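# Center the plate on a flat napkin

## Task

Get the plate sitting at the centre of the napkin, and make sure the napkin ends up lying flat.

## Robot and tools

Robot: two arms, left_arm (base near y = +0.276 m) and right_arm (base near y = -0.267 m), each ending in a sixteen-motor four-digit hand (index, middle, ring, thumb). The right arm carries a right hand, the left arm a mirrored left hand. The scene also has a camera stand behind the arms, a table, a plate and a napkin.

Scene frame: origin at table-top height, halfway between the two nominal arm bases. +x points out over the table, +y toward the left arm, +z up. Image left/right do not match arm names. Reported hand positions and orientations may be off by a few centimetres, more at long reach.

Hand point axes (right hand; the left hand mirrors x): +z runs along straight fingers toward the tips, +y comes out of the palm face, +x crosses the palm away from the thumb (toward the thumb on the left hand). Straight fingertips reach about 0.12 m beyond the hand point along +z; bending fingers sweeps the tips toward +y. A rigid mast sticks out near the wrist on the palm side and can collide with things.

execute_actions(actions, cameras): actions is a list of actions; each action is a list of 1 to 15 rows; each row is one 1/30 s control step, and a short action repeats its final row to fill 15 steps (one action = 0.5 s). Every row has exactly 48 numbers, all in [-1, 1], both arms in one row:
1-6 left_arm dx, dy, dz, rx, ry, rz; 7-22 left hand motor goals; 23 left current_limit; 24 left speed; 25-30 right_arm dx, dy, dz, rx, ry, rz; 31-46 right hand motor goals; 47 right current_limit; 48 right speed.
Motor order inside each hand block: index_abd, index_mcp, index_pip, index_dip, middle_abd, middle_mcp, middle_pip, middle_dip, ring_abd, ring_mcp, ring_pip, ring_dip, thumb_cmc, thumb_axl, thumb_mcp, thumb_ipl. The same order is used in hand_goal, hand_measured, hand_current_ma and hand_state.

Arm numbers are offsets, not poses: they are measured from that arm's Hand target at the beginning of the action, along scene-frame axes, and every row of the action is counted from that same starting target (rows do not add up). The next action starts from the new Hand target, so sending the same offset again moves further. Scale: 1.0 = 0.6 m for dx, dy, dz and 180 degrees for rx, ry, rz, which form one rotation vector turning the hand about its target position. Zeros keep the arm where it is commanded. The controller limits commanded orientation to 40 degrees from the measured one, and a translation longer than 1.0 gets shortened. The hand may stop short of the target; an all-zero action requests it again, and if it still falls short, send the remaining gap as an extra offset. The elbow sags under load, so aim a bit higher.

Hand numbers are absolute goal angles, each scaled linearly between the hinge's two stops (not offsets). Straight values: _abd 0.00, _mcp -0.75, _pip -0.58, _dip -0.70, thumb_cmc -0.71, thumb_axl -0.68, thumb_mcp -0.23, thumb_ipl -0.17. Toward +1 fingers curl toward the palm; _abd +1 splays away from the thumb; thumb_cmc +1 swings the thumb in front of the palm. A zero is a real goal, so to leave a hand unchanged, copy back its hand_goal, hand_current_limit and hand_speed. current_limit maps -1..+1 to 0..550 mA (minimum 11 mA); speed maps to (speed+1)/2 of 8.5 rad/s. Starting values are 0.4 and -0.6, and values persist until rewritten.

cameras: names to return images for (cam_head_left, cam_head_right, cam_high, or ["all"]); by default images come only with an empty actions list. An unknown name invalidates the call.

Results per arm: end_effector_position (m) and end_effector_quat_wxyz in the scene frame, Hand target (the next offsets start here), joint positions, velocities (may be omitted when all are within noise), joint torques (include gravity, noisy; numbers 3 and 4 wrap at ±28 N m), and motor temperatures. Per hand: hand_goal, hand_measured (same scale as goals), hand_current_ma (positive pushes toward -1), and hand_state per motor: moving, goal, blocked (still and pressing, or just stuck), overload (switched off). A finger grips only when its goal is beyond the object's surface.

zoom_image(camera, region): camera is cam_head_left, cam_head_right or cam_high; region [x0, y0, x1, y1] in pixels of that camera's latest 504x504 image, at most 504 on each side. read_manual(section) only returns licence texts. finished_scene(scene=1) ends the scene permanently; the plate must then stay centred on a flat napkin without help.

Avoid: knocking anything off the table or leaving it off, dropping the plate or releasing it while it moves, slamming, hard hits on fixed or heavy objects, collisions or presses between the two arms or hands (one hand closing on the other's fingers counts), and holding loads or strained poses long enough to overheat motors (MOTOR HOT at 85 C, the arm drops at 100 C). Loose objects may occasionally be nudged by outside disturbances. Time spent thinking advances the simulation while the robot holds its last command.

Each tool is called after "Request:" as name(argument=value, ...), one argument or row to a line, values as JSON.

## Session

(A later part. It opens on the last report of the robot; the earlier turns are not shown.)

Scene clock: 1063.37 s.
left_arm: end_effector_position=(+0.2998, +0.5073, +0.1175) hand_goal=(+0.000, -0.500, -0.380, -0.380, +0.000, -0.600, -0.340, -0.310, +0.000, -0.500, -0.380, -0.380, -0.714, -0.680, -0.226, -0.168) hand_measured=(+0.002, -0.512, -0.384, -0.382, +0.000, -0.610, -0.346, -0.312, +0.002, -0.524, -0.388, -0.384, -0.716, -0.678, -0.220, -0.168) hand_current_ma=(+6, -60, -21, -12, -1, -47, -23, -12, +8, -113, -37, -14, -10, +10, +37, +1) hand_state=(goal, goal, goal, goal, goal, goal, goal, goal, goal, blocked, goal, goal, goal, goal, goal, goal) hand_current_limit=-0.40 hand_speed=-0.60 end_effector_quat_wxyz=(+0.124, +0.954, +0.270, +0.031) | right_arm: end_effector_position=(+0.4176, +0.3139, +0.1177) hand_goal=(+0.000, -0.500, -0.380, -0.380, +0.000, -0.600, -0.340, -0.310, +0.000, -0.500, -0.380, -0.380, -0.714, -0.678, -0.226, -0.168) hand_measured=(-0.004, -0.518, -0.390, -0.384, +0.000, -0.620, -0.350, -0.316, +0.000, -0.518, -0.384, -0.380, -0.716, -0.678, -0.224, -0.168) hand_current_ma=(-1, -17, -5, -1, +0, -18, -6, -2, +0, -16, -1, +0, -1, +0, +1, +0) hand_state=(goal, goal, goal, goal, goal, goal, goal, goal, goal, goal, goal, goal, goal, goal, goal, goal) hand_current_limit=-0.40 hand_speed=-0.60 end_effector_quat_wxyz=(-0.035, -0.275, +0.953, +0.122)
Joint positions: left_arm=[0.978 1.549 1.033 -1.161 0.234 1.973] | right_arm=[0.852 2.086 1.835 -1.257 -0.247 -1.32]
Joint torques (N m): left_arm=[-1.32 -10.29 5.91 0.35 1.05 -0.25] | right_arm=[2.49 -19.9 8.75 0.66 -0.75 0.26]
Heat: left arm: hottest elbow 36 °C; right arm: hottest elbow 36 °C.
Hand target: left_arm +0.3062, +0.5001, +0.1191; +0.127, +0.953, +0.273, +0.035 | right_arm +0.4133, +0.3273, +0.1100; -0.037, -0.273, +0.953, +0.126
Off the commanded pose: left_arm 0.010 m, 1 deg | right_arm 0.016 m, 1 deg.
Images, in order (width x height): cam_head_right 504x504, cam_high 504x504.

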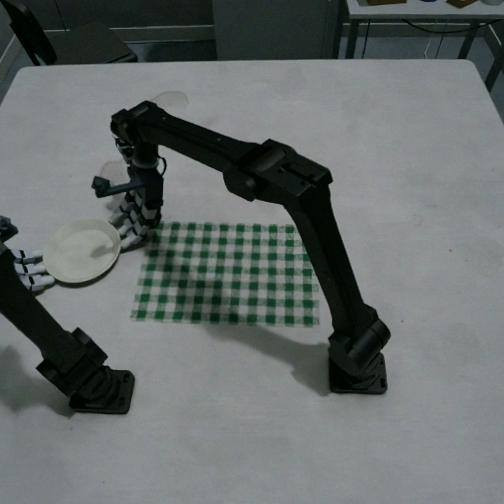

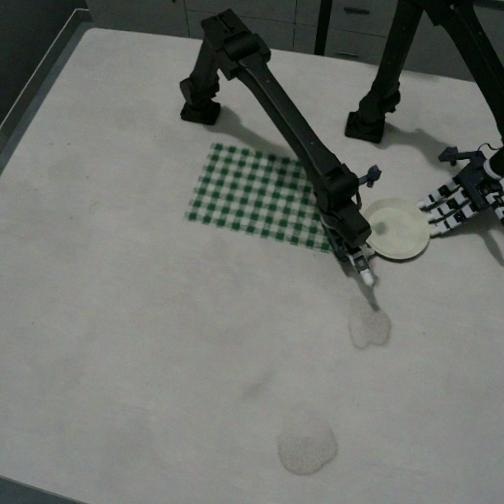

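Request:
execute_actions(
  actions=[
    [[0.004,-0.006,0.01,0,0,0,0,-0.44,-0.36,-0.36,0,-0.54,-0.32,-0.29,0,-0.44,-0.36,-0.36,-0.714,-0.68,-0.226,-0.168,0.0,-0.6,-0.004,0.006,0.02,0,0,0,0,-0.44,-0.36,-0.36,0,-0.54,-0.32,-0.29,0,-0.44,-0.36,-0.36,-0.714,-0.678,-0.226,-0.168,0.0,-0.6]],
    [[0,0,0.02,0,0,0,0,-0.44,-0.36,-0.36,0,-0.54,-0.32,-0.29,0,-0.44,-0.36,-0.36,-0.714,-0.68,-0.226,-0.168,0.0,-0.6,0,0,0.03,0,0,0,0,-0.44,-0.36,-0.36,0,-0.54,-0.32,-0.29,0,-0.44,-0.36,-0.36,-0.714,-0.678,-0.226,-0.168,0.0,-0.6]],
  ],
  cameras=["cam_head_right","cam_high"],
)

Request:
zoom_image(
  camera="cam_high",
  region=[320, 110, 480, 270],
)

Request:
zoom_image(
  camera="cam_head_right",
  region=[0, 180, 160, 340],
)

Scene clock: 1077.20 s.
left_arm: end_effector_position=(+0.2982, +0.5040, +0.1247) hand_goal=(+0.000, -0.440, -0.360, -0.360, +0.000, -0.540, -0.320, -0.290, +0.000, -0.440, -0.360, -0.360, -0.714, -0.680, -0.226, -0.168) hand_measured=(+0.000, -0.488, -0.382, -0.372, +0.000, -0.594, -0.344, -0.304, +0.004, -0.518, -0.386, -0.370, -0.716, -0.678, -0.220, -0.168) hand_current_ma=(+3, -240, -96, -56, +1, -266, -112, -64, +16, -275, -115, -47, -10, +10, +37, +1) hand_state=(goal, blocked, blocked, goal, goal, blocked, blocked, goal, goal, blocked, blocked, goal, goal, goal, goal, goal) hand_current_limit=0.00 hand_speed=-0.60 end_effector_quat_wxyz=(+0.120, +0.954, +0.274, +0.027) | right_arm: end_effector_position=(+0.4155, +0.3074, +0.1110) hand_goal=(+0.000, -0.440, -0.360, -0.360, +0.000, -0.540, -0.320, -0.290, +0.000, -0.440, -0.360, -0.360, -0.714, -0.678, -0.226, -0.168) hand_measured=(-0.006, -0.478, -0.380, -0.364, -0.004, -0.584, -0.344, -0.302, +0.000, -0.486, -0.378, -0.364, -0.716, -0.678, -0.224, -0.168) hand_current_ma=(-2, -52, -17, -2, -1, -66, -24, -7, +0, -74, -13, -2, -1, +0, +1, +0) hand_state=(goal, blocked, blocked, goal, goal, blocked, blocked, goal, goal, blocked, goal, goal, goal, goal, goal, goal) hand_current_limit=0.00 hand_speed=-0.60 end_effector_quat_wxyz=(-0.050, -0.261, +0.958, +0.106)
Joint positions: left_arm=[0.973 1.527 1.033 -1.182 0.224 1.959] | right_arm=[0.852 2.091 1.835 -1.293 -0.234 -1.296]
Joint torques (N m): left_arm=[-1.73 -10.58 7.65 -0.59 1.47 -0.21] | right_arm=[2.78 -22.12 12.29 -0.4 -1.26 0.02]
Heat: left arm: hottest elbow 35 °C; right arm: hottest elbow 36 °C.
Hand target: left_arm +0.3086, +0.4965, +0.1372; +0.127, +0.953, +0.274, +0.036 | right_arm +0.4108, +0.3310, +0.1401; -0.037, -0.273, +0.953, +0.126
Off the commanded pose: left_arm 0.018 m, 1 deg | right_arm 0.038 m, 3 deg.
Images, in order (width x height): cam_head_right 504x504, cam_high 504x504.

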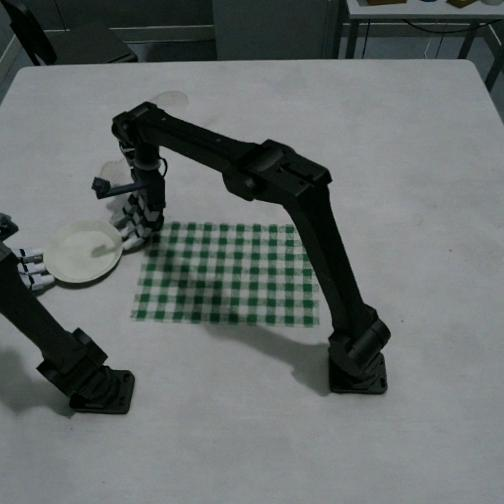

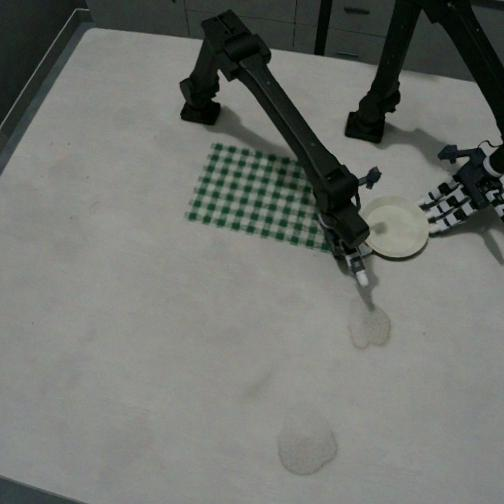

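Scaled by 3.150 from the camera's 504x504 image, which has a finer 720x720 frame.

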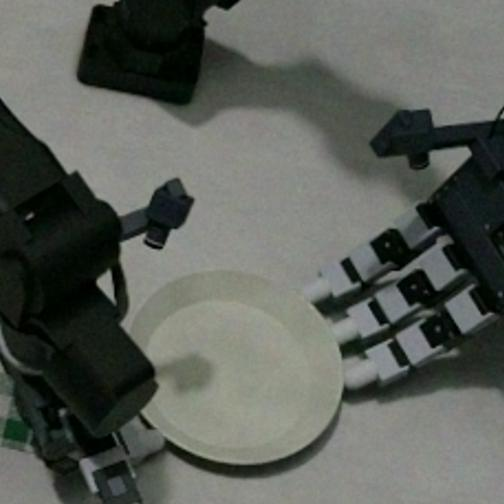

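Scaled by 3.150 from the camera's 504x504 image, which has a finer 720x720 frame.

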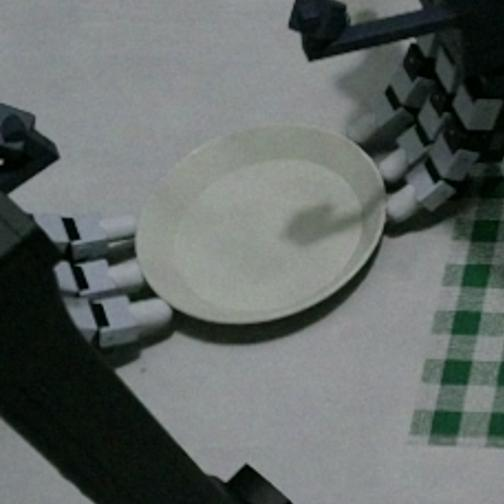

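Request:
execute_actions(
  actions=[
    [[0.0,0,0.0,0,0,0,0,-0.44,-0.36,-0.36,0,-0.54,-0.32,-0.29,0,-0.44,-0.36,-0.36,-0.714,-0.68,-0.226,-0.168,0.0,-0.6,-0.003,0.012,0.03,0,0,0,0,-0.44,-0.36,-0.36,0,-0.54,-0.32,-0.29,0,-0.44,-0.36,-0.36,-0.714,-0.678,-0.226,-0.168,0.0,-0.6]],
  ],
  cameras=["cam_head_right","cam_high"],
)

Request:
zoom_image(
  camera="cam_high",
  region=[320, 110, 480, 270],
)

Request:
zoom_image(
  camera="cam_head_right",
  region=[0, 180, 160, 340],
)

Scene clock: 1089.07 s.
left_arm: end_effector_position=(+0.2985, +0.5040, +0.1247) hand_goal=(+0.000, -0.440, -0.360, -0.360, +0.000, -0.540, -0.320, -0.290, +0.000, -0.440, -0.360, -0.360, -0.714, -0.680, -0.226, -0.168) hand_measured=(+0.000, -0.478, -0.376, -0.368, +0.000, -0.588, -0.344, -0.304, +0.006, -0.518, -0.386, -0.370, -0.716, -0.678, -0.220, -0.168) hand_current_ma=(+2, -190, -75, -31, +1, -242, -112, -64, +22, -275, -115, -47, -10, +10, +37, +1) hand_state=(goal, blocked, goal, goal, goal, blocked, blocked, goal, goal, blocked, blocked, goal, goal, goal, goal, goal) hand_current_limit=0.00 hand_speed=-0.60 end_effector_quat_wxyz=(+0.120, +0.954, +0.275, +0.027) | right_arm: end_effector_position=(+0.4153, +0.3063, +0.1205) hand_goal=(+0.000, -0.440, -0.360, -0.360, +0.000, -0.540, -0.320, -0.290, +0.000, -0.440, -0.360, -0.360, -0.714, -0.678, -0.226, -0.168) hand_measured=(-0.008, -0.478, -0.380, -0.366, -0.004, -0.584, -0.348, -0.304, +0.000, -0.454, -0.366, -0.364, -0.716, -0.678, -0.224, -0.168) hand_current_ma=(-4, -52, -17, -2, -1, -66, -30, -10, +0, -9, -2, -1, -1, +0, +1, +0) hand_state=(goal, blocked, goal, goal, goal, blocked, blocked, goal, goal, goal, goal, goal, goal, goal, goal, goal) hand_current_limit=0.00 hand_speed=-0.60 end_effector_quat_wxyz=(-0.059, -0.255, +0.960, +0.100)
Joint positions: left_arm=[0.973 1.527 1.033 -1.182 0.224 1.956] | right_arm=[0.852 2.091 1.864 -1.34 -0.233 -1.286]
Joint torques (N m): left_arm=[-1.67 -10.58 7.66 -0.61 1.47 -0.18] | right_arm=[3.49 -21.89 13.44 -0.38 -1.31 0.08]
Heat: left arm: hottest elbow 35 °C; right arm: hottest elbow 37 °C.
Hand target: left_arm +0.3087, +0.4965, +0.1372; +0.127, +0.953, +0.274, +0.036 | right_arm +0.4090, +0.3382, +0.1581; -0.037, -0.273, +0.953, +0.126
Off the commanded pose: left_arm 0.018 m, 1 deg | right_arm 0.050 m, 4 deg.
Images, in order (width x height): cam_head_right 504x504, cam_high 504x504.

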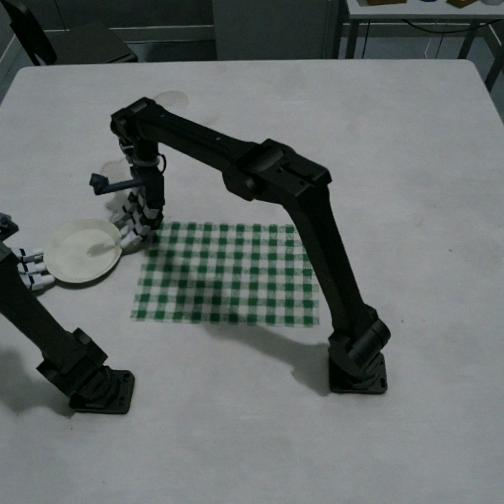

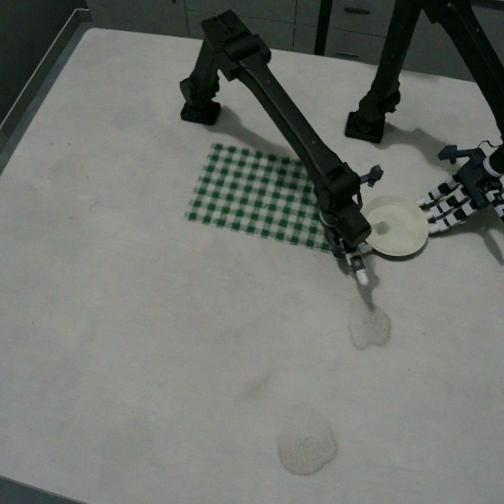

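Scaled by 3.150 from the camera's 504x504 image, which has a finer 720x720 frame.

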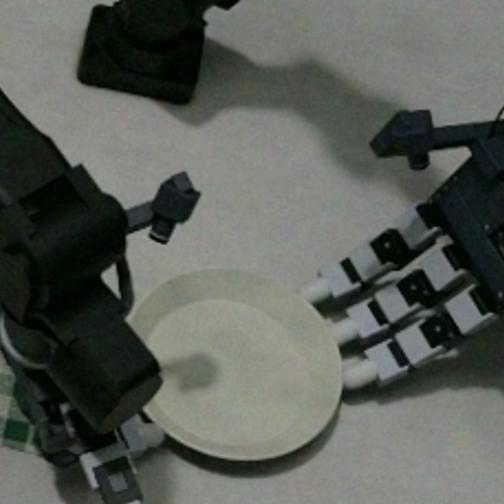

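Scaled by 3.150 from the camera's 504x504 image, which has a finer 720x720 frame.

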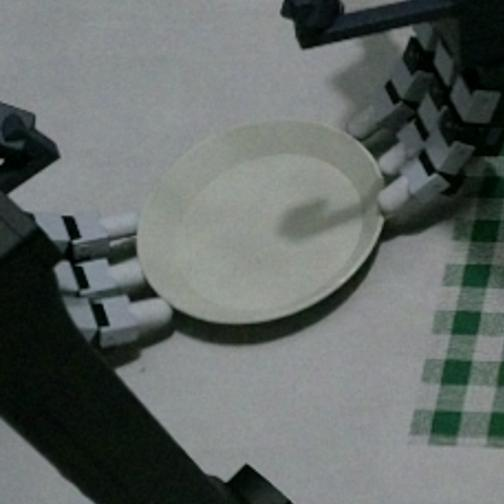

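Request:
execute_actions(
  actions=[
    [[0.0,0,0.03,0,0,0,0,-0.44,-0.36,-0.36,0,-0.54,-0.32,-0.29,0,-0.44,-0.36,-0.36,-0.714,-0.68,-0.226,-0.168,0.0,-0.6,0,0,0.035,0,0,0,0,-0.44,-0.36,-0.36,0,-0.54,-0.32,-0.29,0,-0.44,-0.36,-0.36,-0.714,-0.678,-0.226,-0.168,0.0,-0.6]],
  ],
  cameras=["cam_head_right","cam_high"],
)

Request:
zoom_image(
  camera="cam_high",
  region=[320, 110, 480, 270],
)

Request:
zoom_image(
  camera="cam_head_right",
  region=[0, 180, 160, 340],
)

Scene clock: 1096.50 s.
left_arm: end_effector_position=(+0.2942, +0.4982, +0.1349) hand_goal=(+0.000, -0.440, -0.360, -0.360, +0.000, -0.540, -0.320, -0.290, +0.000, -0.440, -0.360, -0.360, -0.714, -0.680, -0.226, -0.168) hand_measured=(+0.000, -0.478, -0.376, -0.366, +0.000, -0.588, -0.344, -0.304, +0.006, -0.518, -0.386, -0.370, -0.716, -0.678, -0.220, -0.168) hand_current_ma=(+2, -190, -74, -30, +1, -242, -112, -64, +22, -275, -115, -47, -10, +10, +37, +1) hand_state=(goal, blocked, goal, goal, goal, blocked, blocked, goal, goal, blocked, blocked, goal, goal, goal, goal, goal) hand_current_limit=0.00 hand_speed=-0.60 end_effector_quat_wxyz=(+0.124, +0.952, +0.281, +0.021) | right_arm: end_effector_position=(+0.4146, +0.3047, +0.1321) hand_goal=(+0.000, -0.440, -0.360, -0.360, +0.000, -0.540, -0.320, -0.290, +0.000, -0.440, -0.360, -0.360, -0.714, -0.678, -0.226, -0.168) hand_measured=(-0.008, -0.478, -0.380, -0.368, -0.004, -0.590, -0.350, -0.306, +0.000, -0.452, -0.366, -0.364, -0.716, -0.678, -0.224, -0.168) hand_current_ma=(-4, -52, -18, -5, -1, -82, -34, -11, +0, -9, -2, -1, -1, +0, +1, +0) hand_state=(goal, blocked, blocked, goal, goal, blocked, blocked, goal, goal, goal, goal, goal, goal, goal, goal, goal) hand_current_limit=0.00 hand_speed=-0.60 end_effector_quat_wxyz=(-0.066, -0.254, +0.960, +0.094)
Joint positions: left_arm=[0.973 1.501 1.033 -1.221 0.223 1.945] | right_arm=[0.852 2.091 1.898 -1.394 -0.229 -1.285]
Joint torques (N m): left_arm=[-1.67 -9.99 9.84 -0.99 1.53 -0.07] | right_arm=[3.78 -23 13.93 -0.12 -1.45 0.03]
Heat: left arm: hottest elbow 36 °C; right arm: hottest elbow 39 °C.
Hand target: left_arm +0.3086, +0.4966, +0.1551; +0.126, +0.953, +0.274, +0.035 | right_arm +0.4090, +0.3382, +0.1790; -0.037, -0.273, +0.953, +0.126
Off the commanded pose: left_arm 0.025 m, 2 deg | right_arm 0.058 m, 6 deg.
Images, in order (width x height): cam_head_right 504x504, cam_high 504x504.

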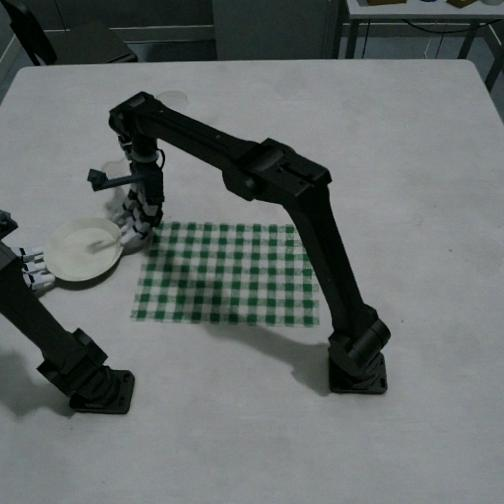

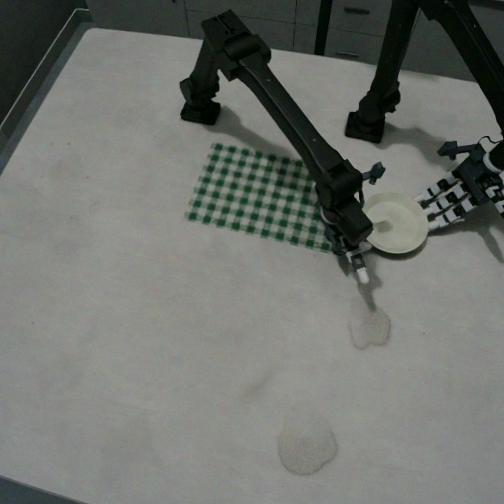

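Scaled by 3.150 from the camera's 504x504 image, which has a finer 720x720 frame.

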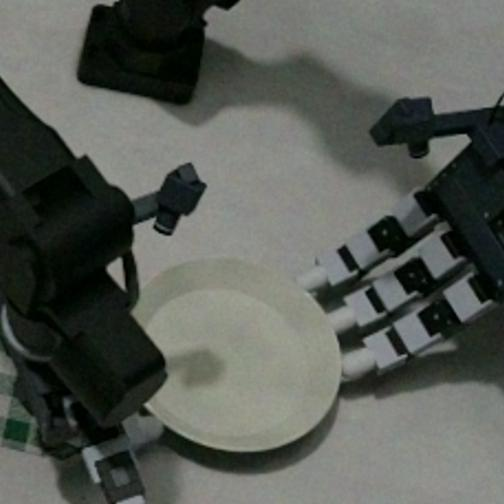

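Scaled by 3.150 from the camera's 504x504 image, which has a finer 720x720 frame.

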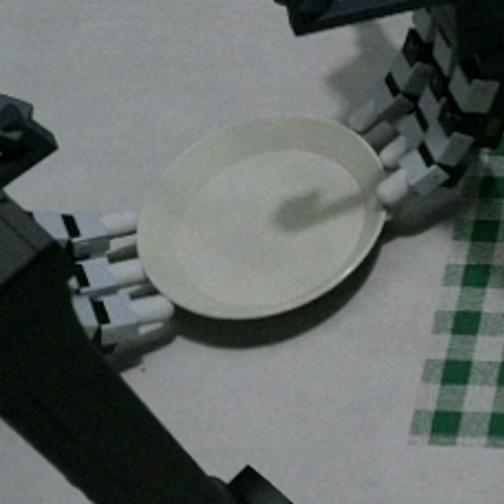

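Request:
execute_actions(
  actions=[
    [[0.0,0,0.03,0,0,0,0,-0.44,-0.36,-0.36,0,-0.54,-0.32,-0.29,0,-0.44,-0.36,-0.36,-0.714,-0.68,-0.226,-0.168,0.0,-0.6,0,0,0.03,0,0,0,0,-0.44,-0.36,-0.36,0,-0.54,-0.32,-0.29,0,-0.44,-0.36,-0.36,-0.714,-0.678,-0.226,-0.168,0.0,-0.6]],
    [[0.0,0,0.03,0,0,0,0,-0.44,-0.36,-0.36,0,-0.54,-0.32,-0.29,0,-0.44,-0.36,-0.36,-0.714,-0.68,-0.226,-0.168,0.0,-0.6,0,0,0.03,0,0,0,0,-0.44,-0.36,-0.36,0,-0.54,-0.32,-0.29,0,-0.44,-0.36,-0.36,-0.714,-0.678,-0.226,-0.168,0.0,-0.6]],
  ],
  cameras=["cam_head_right","cam_high"],
)

Request:
zoom_image(
  camera="cam_high",
  region=[320, 100, 480, 260],
)

Request:
zoom_image(
  camera="cam_head_right",
  region=[0, 180, 160, 340],
)

Scene clock: 1110.30 s.
left_arm: end_effector_position=(+0.2935, +0.4974, +0.1676) hand_goal=(+0.000, -0.440, -0.360, -0.360, +0.000, -0.540, -0.320, -0.290, +0.000, -0.440, -0.360, -0.360, -0.714, -0.680, -0.226, -0.168) hand_measured=(+0.000, -0.480, -0.376, -0.366, +0.000, -0.588, -0.344, -0.304, +0.006, -0.518, -0.386, -0.370, -0.716, -0.678, -0.220, -0.168) hand_current_ma=(-3, -199, -74, -28, -2, -242, -112, -64, +18, -275, -115, -47, -10, +10, +37, +1) hand_state=(goal, blocked, goal, goal, goal, blocked, blocked, goal, goal, blocked, blocked, goal, goal, goal, goal, goal) hand_current_limit=0.00 hand_speed=-0.60 end_effector_quat_wxyz=(+0.126, +0.950, +0.284, +0.017) | right_arm: end_effector_position=(+0.4166, +0.3065, +0.1619) hand_goal=(+0.000, -0.440, -0.360, -0.360, +0.000, -0.540, -0.320, -0.290, +0.000, -0.440, -0.360, -0.360, -0.714, -0.678, -0.226, -0.168) hand_measured=(-0.008, -0.478, -0.382, -0.370, +0.000, -0.594, -0.354, -0.306, +0.000, -0.452, -0.366, -0.364, -0.716, -0.678, -0.224, -0.168) hand_current_ma=(-4, -52, -19, -5, +0, -95, -41, -12, +0, -9, -2, -1, -1, +0, +1, +0) hand_state=(goal, blocked, blocked, goal, goal, blocked, blocked, goal, goal, goal, goal, goal, goal, goal, goal, goal) hand_current_limit=0.00 hand_speed=-0.60 end_effector_quat_wxyz=(-0.069, -0.253, +0.961, +0.091)
Joint positions: left_arm=[0.973 1.464 1.086 -1.318 0.222 1.938] | right_arm=[0.852 2.091 1.979 -1.483 -0.228 -1.285]
Joint torques (N m): left_arm=[-1.67 -9.7 10.85 -1.03 1.56 0] | right_arm=[3.9 -23.36 14.08 -0.25 -1.51 0.04]
Heat: left arm: hottest elbow 37 °C; right arm: hottest elbow 40 °C.
Hand target: left_arm +0.3087, +0.4966, +0.1911; +0.127, +0.953, +0.274, +0.035 | right_arm +0.4090, +0.3381, +0.2149; -0.037, -0.273, +0.953, +0.126
Off the commanded pose: left_arm 0.028 m, 2 deg | right_arm 0.062 m, 6 deg.
Images, in order (width x height): cam_head_right 504x504, cam_high 504x504.

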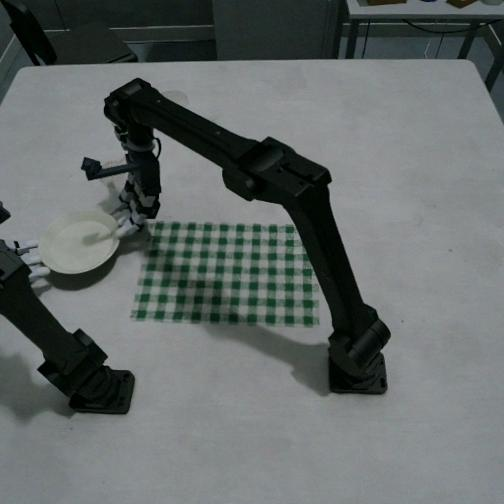

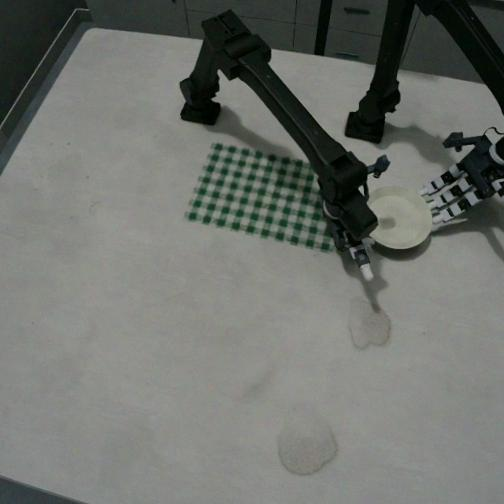

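Scaled by 3.150 from the camera's 504x504 image, which has a finer 720x720 frame.

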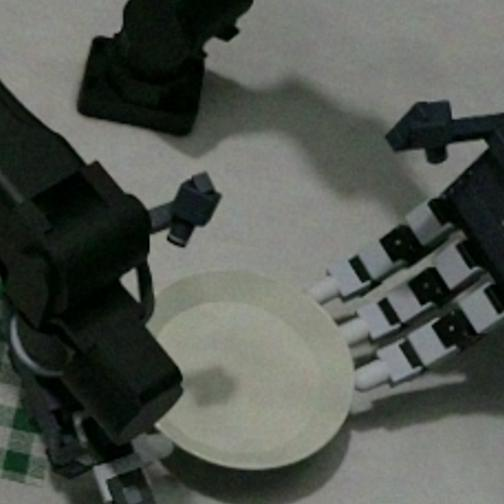

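Scaled by 3.150 from the camera's 504x504 image, which has a finer 720x720 frame.

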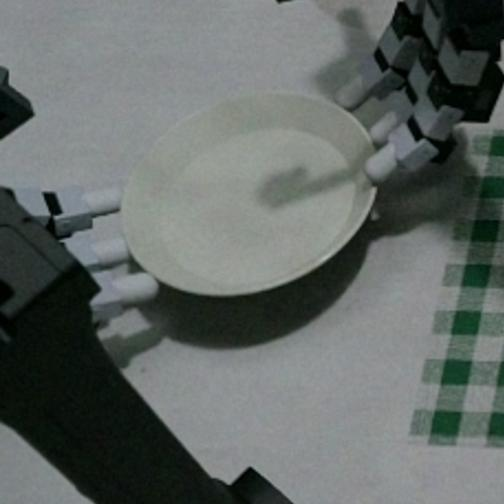

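Request:
execute_actions(
  actions=[
    [[-0.004,-0.025,0.0,0,0,0,0,-0.44,-0.36,-0.36,0,-0.54,-0.32,-0.29,0,-0.44,-0.36,-0.36,-0.714,-0.68,-0.226,-0.168,0.0,-0.6,-0.004,-0.05,0.0,0,0,0,0,-0.44,-0.36,-0.36,0,-0.54,-0.32,-0.29,0,-0.44,-0.36,-0.36,-0.714,-0.678,-0.226,-0.168,0.0,-0.6]],
  ],
  cameras=["cam_head_right"],
)

Request:
zoom_image(
  camera="cam_head_right",
  region=[0, 180, 160, 340],
)

Scene clock: 1120.70 s.
left_arm: end_effector_position=(+0.2983, +0.4910, +0.1788) hand_goal=(+0.000, -0.440, -0.360, -0.360, +0.000, -0.540, -0.320, -0.290, +0.000, -0.440, -0.360, -0.360, -0.714, -0.680, -0.226, -0.168) hand_measured=(+0.000, -0.480, -0.376, -0.366, +0.000, -0.588, -0.344, -0.304, +0.006, -0.516, -0.386, -0.370, -0.716, -0.678, -0.220, -0.168) hand_current_ma=(-3, -199, -74, -22, -2, -242, -112, -64, +18, -275, -115, -47, -10, +10, +37, +1) hand_state=(goal, blocked, goal, goal, goal, blocked, blocked, goal, goal, blocked, blocked, goal, goal, goal, goal, goal) hand_current_limit=0.00 hand_speed=-0.60 end_effector_quat_wxyz=(+0.118, +0.952, +0.279, +0.029) | right_arm: end_effector_position=(+0.4190, +0.2977, +0.1916) hand_goal=(+0.000, -0.440, -0.360, -0.360, +0.000, -0.540, -0.320, -0.290, +0.000, -0.440, -0.360, -0.360, -0.714, -0.678, -0.226, -0.168) hand_measured=(-0.008, -0.478, -0.382, -0.370, +0.000, -0.594, -0.354, -0.306, +0.000, -0.452, -0.366, -0.364, -0.716, -0.678, -0.224, -0.168) hand_current_ma=(-4, -52, -19, -5, +0, -95, -41, -13, +0, -9, -2, -1, -1, +0, +1, +0) hand_state=(goal, blocked, blocked, goal, goal, blocked, blocked, goal, goal, goal, goal, goal, goal, goal, goal, goal) hand_current_limit=0.00 hand_speed=-0.60 end_effector_quat_wxyz=(-0.053, -0.252, +0.961, +0.103)
Joint positions: left_arm=[0.953 1.433 1.086 -1.318 0.225 1.926] | right_arm=[0.839 2.038 1.965 -1.483 -0.231 -1.29]
Joint torques (N m): left_arm=[-1.61 -9.52 8.35 -0.76 1.49 -0.08] | right_arm=[2.02 -23.3 7.64 0.77 -1.42 -0.21]
Heat: left arm: hottest elbow 37 °C; right arm: hottest elbow 40 °C.
Hand target: left_arm +0.3062, +0.4816, +0.1911; +0.126, +0.953, +0.273, +0.035 | right_arm +0.4066, +0.3082, +0.2149; -0.037, -0.273, +0.953, +0.126
Off the commanded pose: left_arm 0.017 m, 1 deg | right_arm 0.028 m, 4 deg.
Images, in order (width x height): cam_head_right 504x504.

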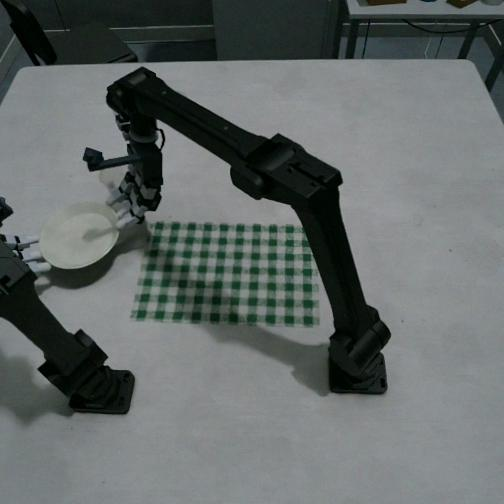

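Scaled by 3.150 from the camera's 504x504 image, which has a finer 720x720 frame.

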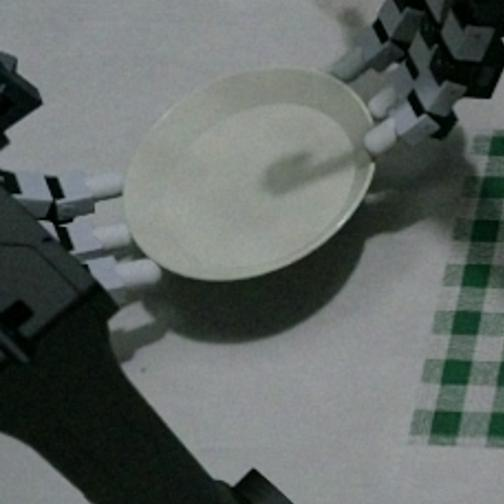

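Request:
execute_actions(
  actions=[
    [[-0.0067,-0.05,0.0,0,0,0,0,-0.44,-0.36,-0.36,0,-0.54,-0.32,-0.29,0,-0.44,-0.36,-0.36,-0.714,-0.68,-0.226,-0.168,0.0,-0.6,-0.0067,-0.05,-0.0167,0,0,0,0,-0.44,-0.36,-0.36,0,-0.54,-0.32,-0.29,0,-0.44,-0.36,-0.36,-0.714,-0.678,-0.226,-0.168,0.0,-0.6]],
    [[-0.0067,-0.05,0.0,0,0,0,0,-0.44,-0.36,-0.36,0,-0.54,-0.32,-0.29,0,-0.44,-0.36,-0.36,-0.714,-0.68,-0.226,-0.168,0.0,-0.6,-0.0067,-0.05,-0.0167,0,0,0,0,-0.44,-0.36,-0.36,0,-0.54,-0.32,-0.29,0,-0.44,-0.36,-0.36,-0.714,-0.678,-0.226,-0.168,0.0,-0.6]],
  ],
  cameras=["cam_head_right","cam_high"],
)

Request:
zoom_image(
  camera="cam_head_right",
  region=[0, 180, 160, 340],
)

Scene clock: 1132.33 s.
left_arm: end_effector_position=(+0.2988, +0.4256, +0.1918) hand_goal=(+0.000, -0.440, -0.360, -0.360, +0.000, -0.540, -0.320, -0.290, +0.000, -0.440, -0.360, -0.360, -0.714, -0.680, -0.226, -0.168) hand_measured=(+0.000, -0.454, -0.366, -0.364, +0.000, -0.550, -0.326, -0.294, +0.002, -0.452, -0.366, -0.364, -0.716, -0.678, -0.220, -0.168) hand_current_ma=(-3, -64, -23, -13, -2, -51, -26, -13, +9, -51, -25, -16, -10, +10, +37, +1) hand_state=(goal, goal, goal, goal, goal, goal, goal, goal, goal, goal, goal, goal, goal, goal, goal, goal) hand_current_limit=0.00 hand_speed=-0.60 end_effector_quat_wxyz=(+0.125, +0.954, +0.270, +0.038) | right_arm: end_effector_position=(+0.3985, +0.2505, +0.1879) hand_goal=(+0.000, -0.440, -0.360, -0.360, +0.000, -0.540, -0.320, -0.290, +0.000, -0.440, -0.360, -0.360, -0.714, -0.678, -0.226, -0.168) hand_measured=(-0.002, -0.450, -0.366, -0.364, -0.002, -0.550, -0.326, -0.294, +0.000, -0.452, -0.366, -0.364, -0.716, -0.678, -0.224, -0.168) hand_current_ma=(-1, -6, -2, -1, +0, -5, -2, -1, +0, -7, -2, -1, -1, +0, +1, +0) hand_state=(goal, goal, goal, goal, goal, goal, goal, goal, goal, goal, goal, goal, goal, goal, goal, goal) hand_current_limit=0.00 hand_speed=-0.60 end_effector_quat_wxyz=(-0.047, -0.266, +0.955, +0.119)
Joint positions: left_arm=[0.844 1.289 0.977 -1.32 0.255 1.833] | right_arm=[0.8 1.898 1.727 -1.373 -0.256 -1.358]
Joint torques (N m): left_arm=[-0.21 -7.06 6.9 0.08 0.67 -0.11] | right_arm=[0.79 -20.37 6.98 0.44 -0.59 -0.19]
Heat: left arm: hottest elbow 37 °C; right arm: hottest elbow 39 °C.
Hand target: left_arm +0.2982, +0.4216, +0.1911; +0.127, +0.953, +0.274, +0.036 | right_arm +0.3985, +0.2482, +0.1950; -0.037, -0.273, +0.953, +0.126
Off the commanded pose: left_arm 0.004 m, 1 deg | right_arm 0.007 m, 2 deg.
Images, in order (width x height): cam_head_right 504x504, cam_high 504x504.

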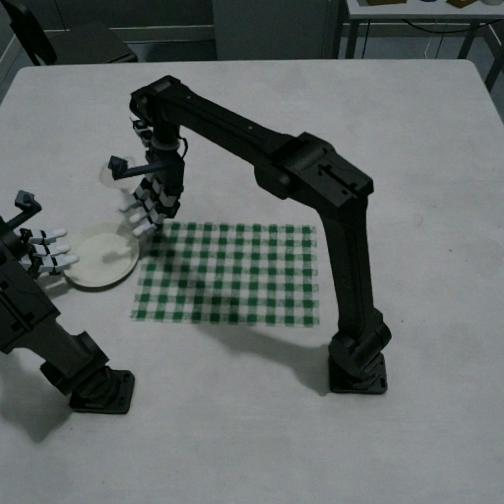

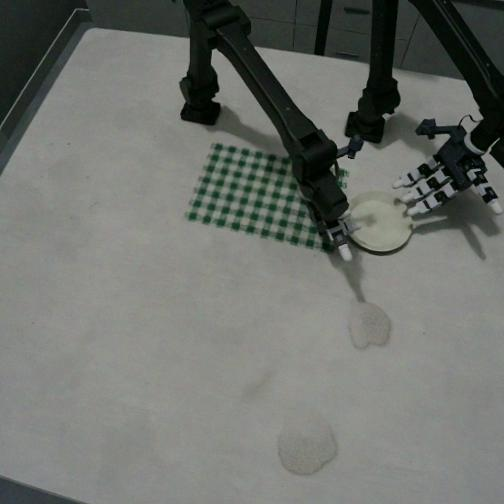

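Scaled by 3.150 from the camera's 504x504 image, which has a finer 720x720 frame.

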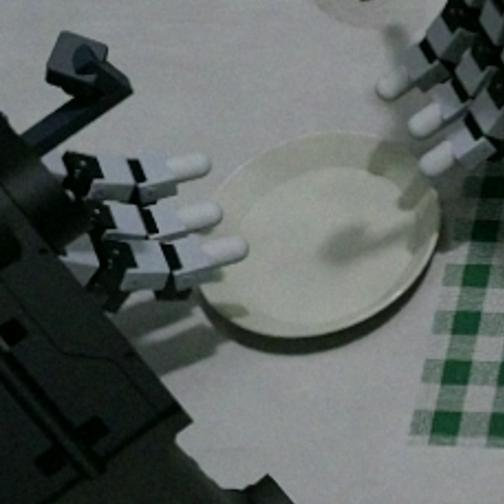

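Request:
execute_actions(
  actions=[
    [[0.043,-0.042,0.0,0,0,0,0,-0.575,-0.401,-0.406,0,-0.685,-0.358,-0.333,0,-0.575,-0.401,-0.406,-0.714,-0.68,-0.226,-0.168,0.2,-0.6,0.03,-0.05,0.05,0,0,0,0,-0.575,-0.401,-0.406,0,-0.685,-0.358,-0.333,0,-0.575,-0.401,-0.406,-0.714,-0.678,-0.226,-0.168,0.0,-0.6]],
    [[0.0,0.0,-0.06,0,0,0,0,-0.575,-0.401,-0.406,0,-0.685,-0.358,-0.333,0,-0.575,-0.401,-0.406,-0.714,-0.68,-0.226,-0.168,0.2,-0.6,0,0,0,0,0,0,0,-0.575,-0.401,-0.406,0,-0.685,-0.358,-0.333,0,-0.575,-0.401,-0.406,-0.714,-0.678,-0.226,-0.168,0.0,-0.6]],
  ],
  cameras=["cam_head_right","cam_high"],
)

Request:
zoom_image(
  camera="cam_head_right",
  region=[0, 180, 160, 340],
)

Scene clock: 1202.60 s.
left_arm: end_effector_position=(+0.3222, +0.3959, +0.1591) hand_goal=(+0.000, -0.576, -0.402, -0.406, +0.000, -0.686, -0.358, -0.334, +0.000, -0.576, -0.402, -0.406, -0.714, -0.680, -0.226, -0.168) hand_measured=(+0.000, -0.578, -0.402, -0.404, +0.000, -0.686, -0.358, -0.332, +0.002, -0.578, -0.402, -0.404, -0.716, -0.678, -0.220, -0.168) hand_current_ma=(-3, -10, +2, +8, -2, -3, +3, +8, +9, -7, +2, +10, -13, +10, +37, +1) hand_state=(goal, goal, goal, goal, goal, goal, goal, goal, goal, goal, goal, goal, goal, goal, goal, goal) hand_current_limit=0.20 hand_speed=-0.60 end_effector_quat_wxyz=(+0.127, +0.954, +0.269, +0.037) | right_arm: end_effector_position=(+0.4178, +0.2134, +0.2031) hand_goal=(+0.000, -0.576, -0.402, -0.406, +0.000, -0.686, -0.358, -0.334, +0.000, -0.576, -0.402, -0.406, -0.714, -0.678, -0.226, -0.168) hand_measured=(-0.002, -0.578, -0.402, -0.404, -0.002, -0.686, -0.356, -0.332, +0.000, -0.578, -0.402, -0.404, -0.716, -0.678, -0.224, -0.168) hand_current_ma=(-1, +0, +0, +1, +0, +0, +0, +1, +0, +0, +0, +1, -1, +0, +1, +0) hand_state=(goal, goal, goal, goal, goal, goal, goal, goal, goal, goal, goal, goal, goal, goal, goal, goal) hand_current_limit=0.00 hand_speed=-0.60 end_effector_quat_wxyz=(-0.052, -0.260, +0.957, +0.119)
Joint positions: left_arm=[0.734 1.312 0.906 -1.202 0.263 1.722] | right_arm=[0.73 1.87 1.727 -1.426 -0.259 -1.42]
Joint torques (N m): left_arm=[0.09 -6.12 6.97 0.55 0.53 -0.13] | right_arm=[0.79 -19.72 10.25 -0.51 -0.59 -0.14]
Heat: left arm: hottest elbow 35 °C; right arm: hottest elbow 34 °C.
Hand target: left_arm +0.3239, +0.3964, +0.1550; +0.127, +0.953, +0.274, +0.035 | right_arm +0.4165, +0.2182, +0.2250; -0.037, -0.273, +0.953, +0.126
Off the commanded pose: left_arm 0.004 m, 1 deg | right_arm 0.022 m, 2 deg.
Images, in order (width x height): cam_head_right 504x504, cam_high 504x504.

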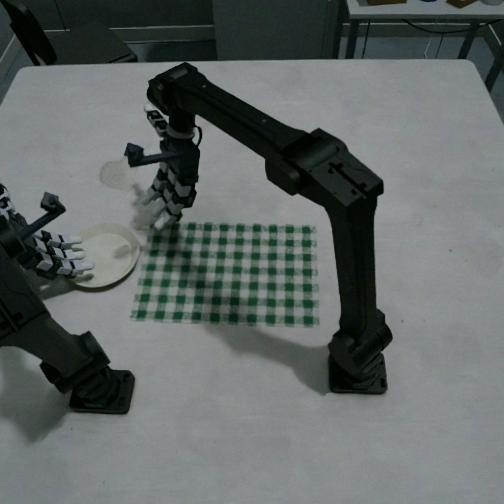

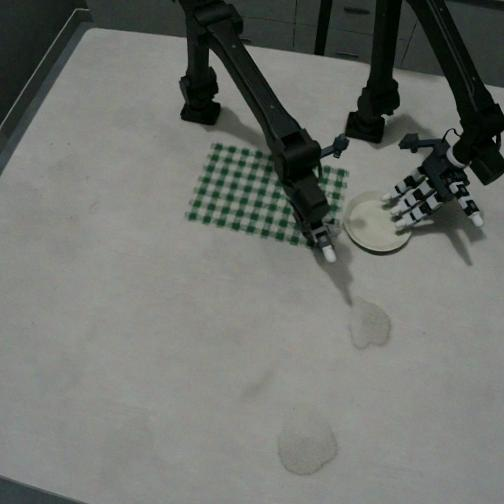

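Scaled by 3.150 from the camera's 504x504 image, which has a finer 720x720 frame.

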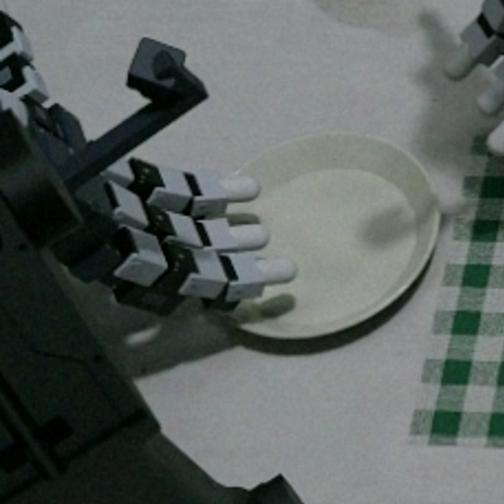

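Request:
execute_actions(
  actions=[
    [[0.035,-0.015,-0.02,0,0,0,0,-0.575,-0.401,-0.406,0,-0.685,-0.358,-0.333,0,-0.575,-0.401,-0.406,-0.714,-0.68,-0.226,-0.168,0.2,-0.6,0.03,-0.05,0.03,0,0,0,0,-0.575,-0.401,-0.406,0,-0.685,-0.358,-0.333,0,-0.575,-0.401,-0.406,-0.714,-0.678,-0.226,-0.168,0.0,-0.6]],
    [[0.0,0.0,-0.03,0,0,0,0,-0.575,-0.401,-0.406,0,-0.685,-0.358,-0.333,0,-0.575,-0.401,-0.406,-0.714,-0.68,-0.226,-0.168,0.2,-0.6,0,0,0,0,0,0,0,-0.575,-0.401,-0.406,0,-0.685,-0.358,-0.333,0,-0.575,-0.401,-0.406,-0.714,-0.678,-0.226,-0.168,0.0,-0.6]],
  ],
  cameras=["cam_head_right","cam_high"],
)

Request:
zoom_image(
  camera="cam_head_right",
  region=[0, 180, 160, 340],
)

Request:
zoom_image(
  camera="cam_high",
  region=[320, 120, 480, 280],
)

Scene clock: 1214.67 s.
left_arm: end_effector_position=(+0.3432, +0.3878, +0.1330) hand_goal=(+0.000, -0.576, -0.402, -0.406, +0.000, -0.686, -0.358, -0.334, +0.000, -0.576, -0.402, -0.406, -0.714, -0.680, -0.226, -0.168) hand_measured=(+0.006, -0.566, -0.400, -0.404, +0.000, -0.688, -0.358, -0.332, +0.002, -0.578, -0.402, -0.404, -0.716, -0.678, -0.220, -0.168) hand_current_ma=(+19, +49, +11, +8, -2, -7, +3, +8, +9, -10, +2, +10, -12, +10, +37, +1) hand_state=(goal, goal, goal, goal, goal, goal, goal, goal, goal, goal, goal, goal, goal, goal, goal, goal) hand_current_limit=0.20 hand_speed=-0.60 end_effector_quat_wxyz=(+0.127, +0.954, +0.269, +0.039) | right_arm: end_effector_position=(+0.4293, +0.1800, +0.2090) hand_goal=(+0.000, -0.576, -0.402, -0.406, +0.000, -0.686, -0.358, -0.334, +0.000, -0.576, -0.402, -0.406, -0.714, -0.678, -0.226, -0.168) hand_measured=(-0.002, -0.578, -0.402, -0.404, -0.002, -0.688, -0.356, -0.332, +0.000, -0.578, -0.402, -0.404, -0.716, -0.678, -0.224, -0.168) hand_current_ma=(-1, +0, +0, +1, +0, +0, +0, +1, +0, -1, +0, +1, -1, +0, +1, +0) hand_state=(goal, goal, goal, goal, goal, goal, goal, goal, goal, goal, goal, goal, goal, goal, goal, goal) hand_current_limit=0.00 hand_speed=-0.60 end_effector_quat_wxyz=(-0.066, -0.259, +0.957, +0.114)
Joint positions: left_arm=[0.678 1.371 0.884 -1.102 0.266 1.664] | right_arm=[0.671 1.859 1.727 -1.483 -0.261 -1.482]
Joint torques (N m): left_arm=[-0.09 -6.07 6.46 0.94 0.49 -0.12] | right_arm=[1.38 -19.78 12.19 -0.68 -0.58 -0.18]
Heat: left arm: hottest elbow 35 °C; right arm: hottest elbow 34 °C.
Hand target: left_arm +0.3449, +0.3874, +0.1251; +0.127, +0.953, +0.273, +0.035 | right_arm +0.4345, +0.1882, +0.2429; -0.037, -0.273, +0.953, +0.126
Off the commanded pose: left_arm 0.008 m, 1 deg | right_arm 0.035 m, 4 deg.
Images, in order (width x height): cam_head_right 504x504, cam_high 504x504.

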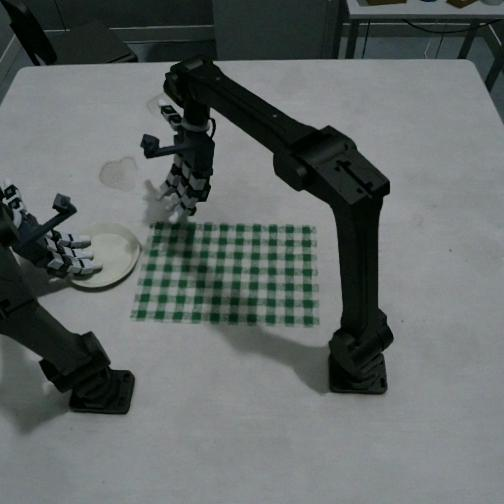

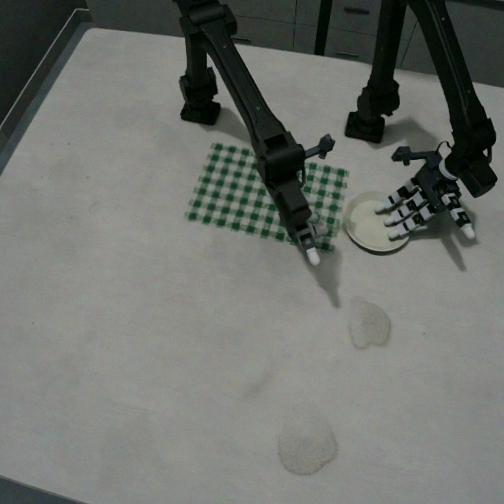

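Scaled by 3.150 from the camera's 504x504 image, which has a finer 720x720 frame.

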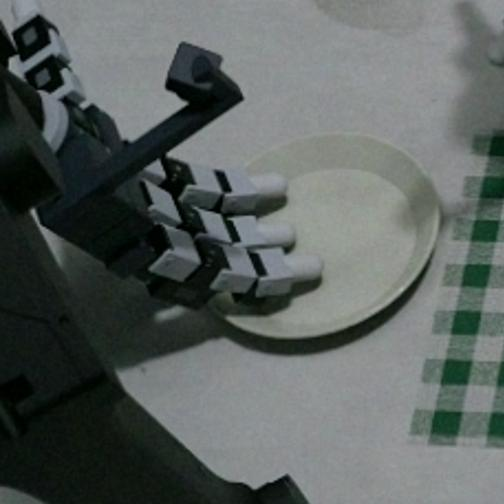

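Scaled by 3.150 from the camera's 504x504 image, which has a finer 720x720 frame.

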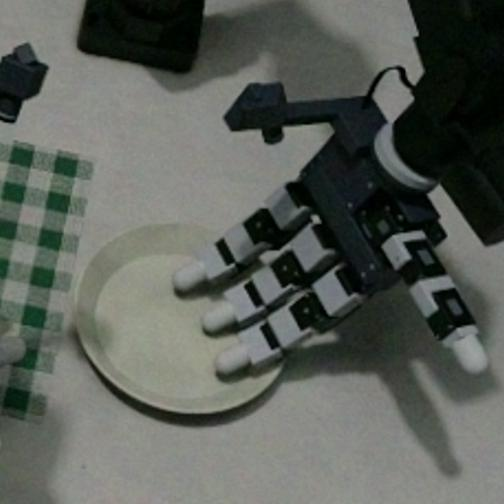

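Request:
execute_actions(
  actions=[
    [[0.01,0.05,0.004,0,0,0,0,-0.575,-0.401,-0.406,0,-0.685,-0.358,-0.333,0,-0.575,-0.401,-0.406,-0.714,-0.68,-0.226,-0.168,0.2,-0.6,0.0,0,0,0,0,0,0,-0.575,-0.401,-0.406,0,-0.685,-0.358,-0.333,0,-0.575,-0.401,-0.406,-0.714,-0.678,-0.226,-0.168,0.0,-0.6]],
    [[0.01,0.05,0.0,0,0,0,0,-0.575,-0.401,-0.406,0,-0.685,-0.358,-0.333,0,-0.575,-0.401,-0.406,-0.714,-0.68,-0.226,-0.168,0.2,-0.6,0,0,0,0,0,0,0,-0.575,-0.401,-0.406,0,-0.685,-0.358,-0.333,0,-0.575,-0.401,-0.406,-0.714,-0.678,-0.226,-0.168,0.0,-0.6]],
  ],
  cameras=["cam_high"],
)

Request:
zoom_image(
  camera="cam_high",
  region=[320, 120, 480, 280],
)

Scene clock: 1224.53 s.
left_arm: end_effector_position=(+0.3485, +0.4328, +0.1244) hand_goal=(+0.000, -0.576, -0.402, -0.406, +0.000, -0.686, -0.358, -0.334, +0.000, -0.576, -0.402, -0.406, -0.714, -0.680, -0.226, -0.168) hand_measured=(+0.020, -0.524, -0.384, -0.404, -0.008, -0.678, -0.350, -0.328, +0.002, -0.578, -0.402, -0.404, -0.716, -0.678, -0.220, -0.168) hand_current_ma=(+77, +262, +81, +8, -31, +38, +35, +25, +9, -11, +2, +10, -12, +10, +37, +1) hand_state=(goal, blocked, goal, goal, goal, goal, goal, goal, goal, goal, goal, goal, goal, goal, goal, goal) hand_current_limit=0.20 hand_speed=-0.60 end_effector_quat_wxyz=(+0.136, +0.952, +0.272, +0.032) | right_arm: end_effector_position=(+0.4293, +0.1800, +0.2090) hand_goal=(+0.000, -0.576, -0.402, -0.406, +0.000, -0.686, -0.358, -0.334, +0.000, -0.576, -0.402, -0.406, -0.714, -0.678, -0.226, -0.168) hand_measured=(-0.002, -0.578, -0.402, -0.404, -0.002, -0.688, -0.356, -0.332, +0.000, -0.578, -0.402, -0.404, -0.716, -0.678, -0.224, -0.168) hand_current_ma=(-1, +0, +0, +1, +0, +0, +0, +1, +0, -1, +0, +1, -1, +0, +1, +0) hand_state=(goal, goal, goal, goal, goal, goal, goal, goal, goal, goal, goal, goal, goal, goal, goal, goal) hand_current_limit=0.00 hand_speed=-0.60 end_effector_quat_wxyz=(-0.066, -0.259, +0.957, +0.114)
Joint positions: left_arm=[0.768 1.482 0.97 -1.121 0.273 1.752] | right_arm=[0.671 1.859 1.727 -1.483 -0.261 -1.482]
Joint torques (N m): left_arm=[1.14 -6.77 10.07 -0.03 0.08 0.05] | right_arm=[1.26 -19.66 12.26 -0.59 -0.61 -0.17]
Heat: left arm: hottest elbow 35 °C; right arm: hottest elbow 34 °C.
Hand target: left_arm +0.3570, +0.4473, +0.1275; +0.127, +0.953, +0.274, +0.035 | right_arm +0.4345, +0.1882, +0.2429; -0.037, -0.273, +0.953, +0.126
Off the commanded pose: left_arm 0.017 m, 1 deg | right_arm 0.035 m, 4 deg.
Images, in order (width x height): cam_high 504x504.

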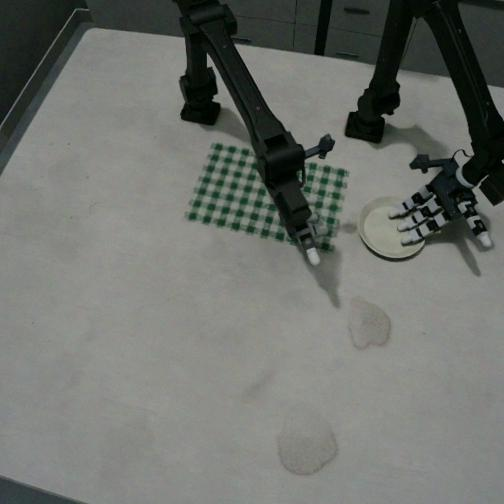

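Scaled by 3.150 from the camera's 504x504 image, which has a finer 720x720 frame.

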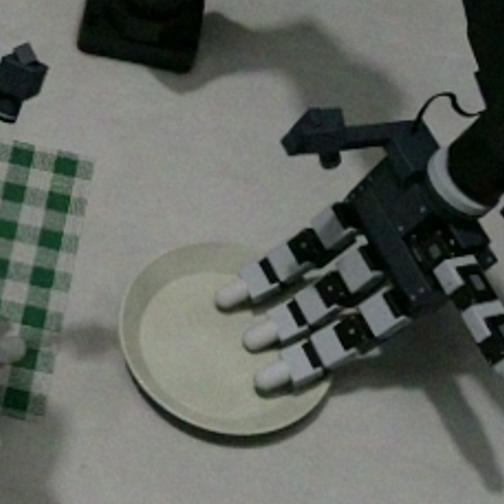

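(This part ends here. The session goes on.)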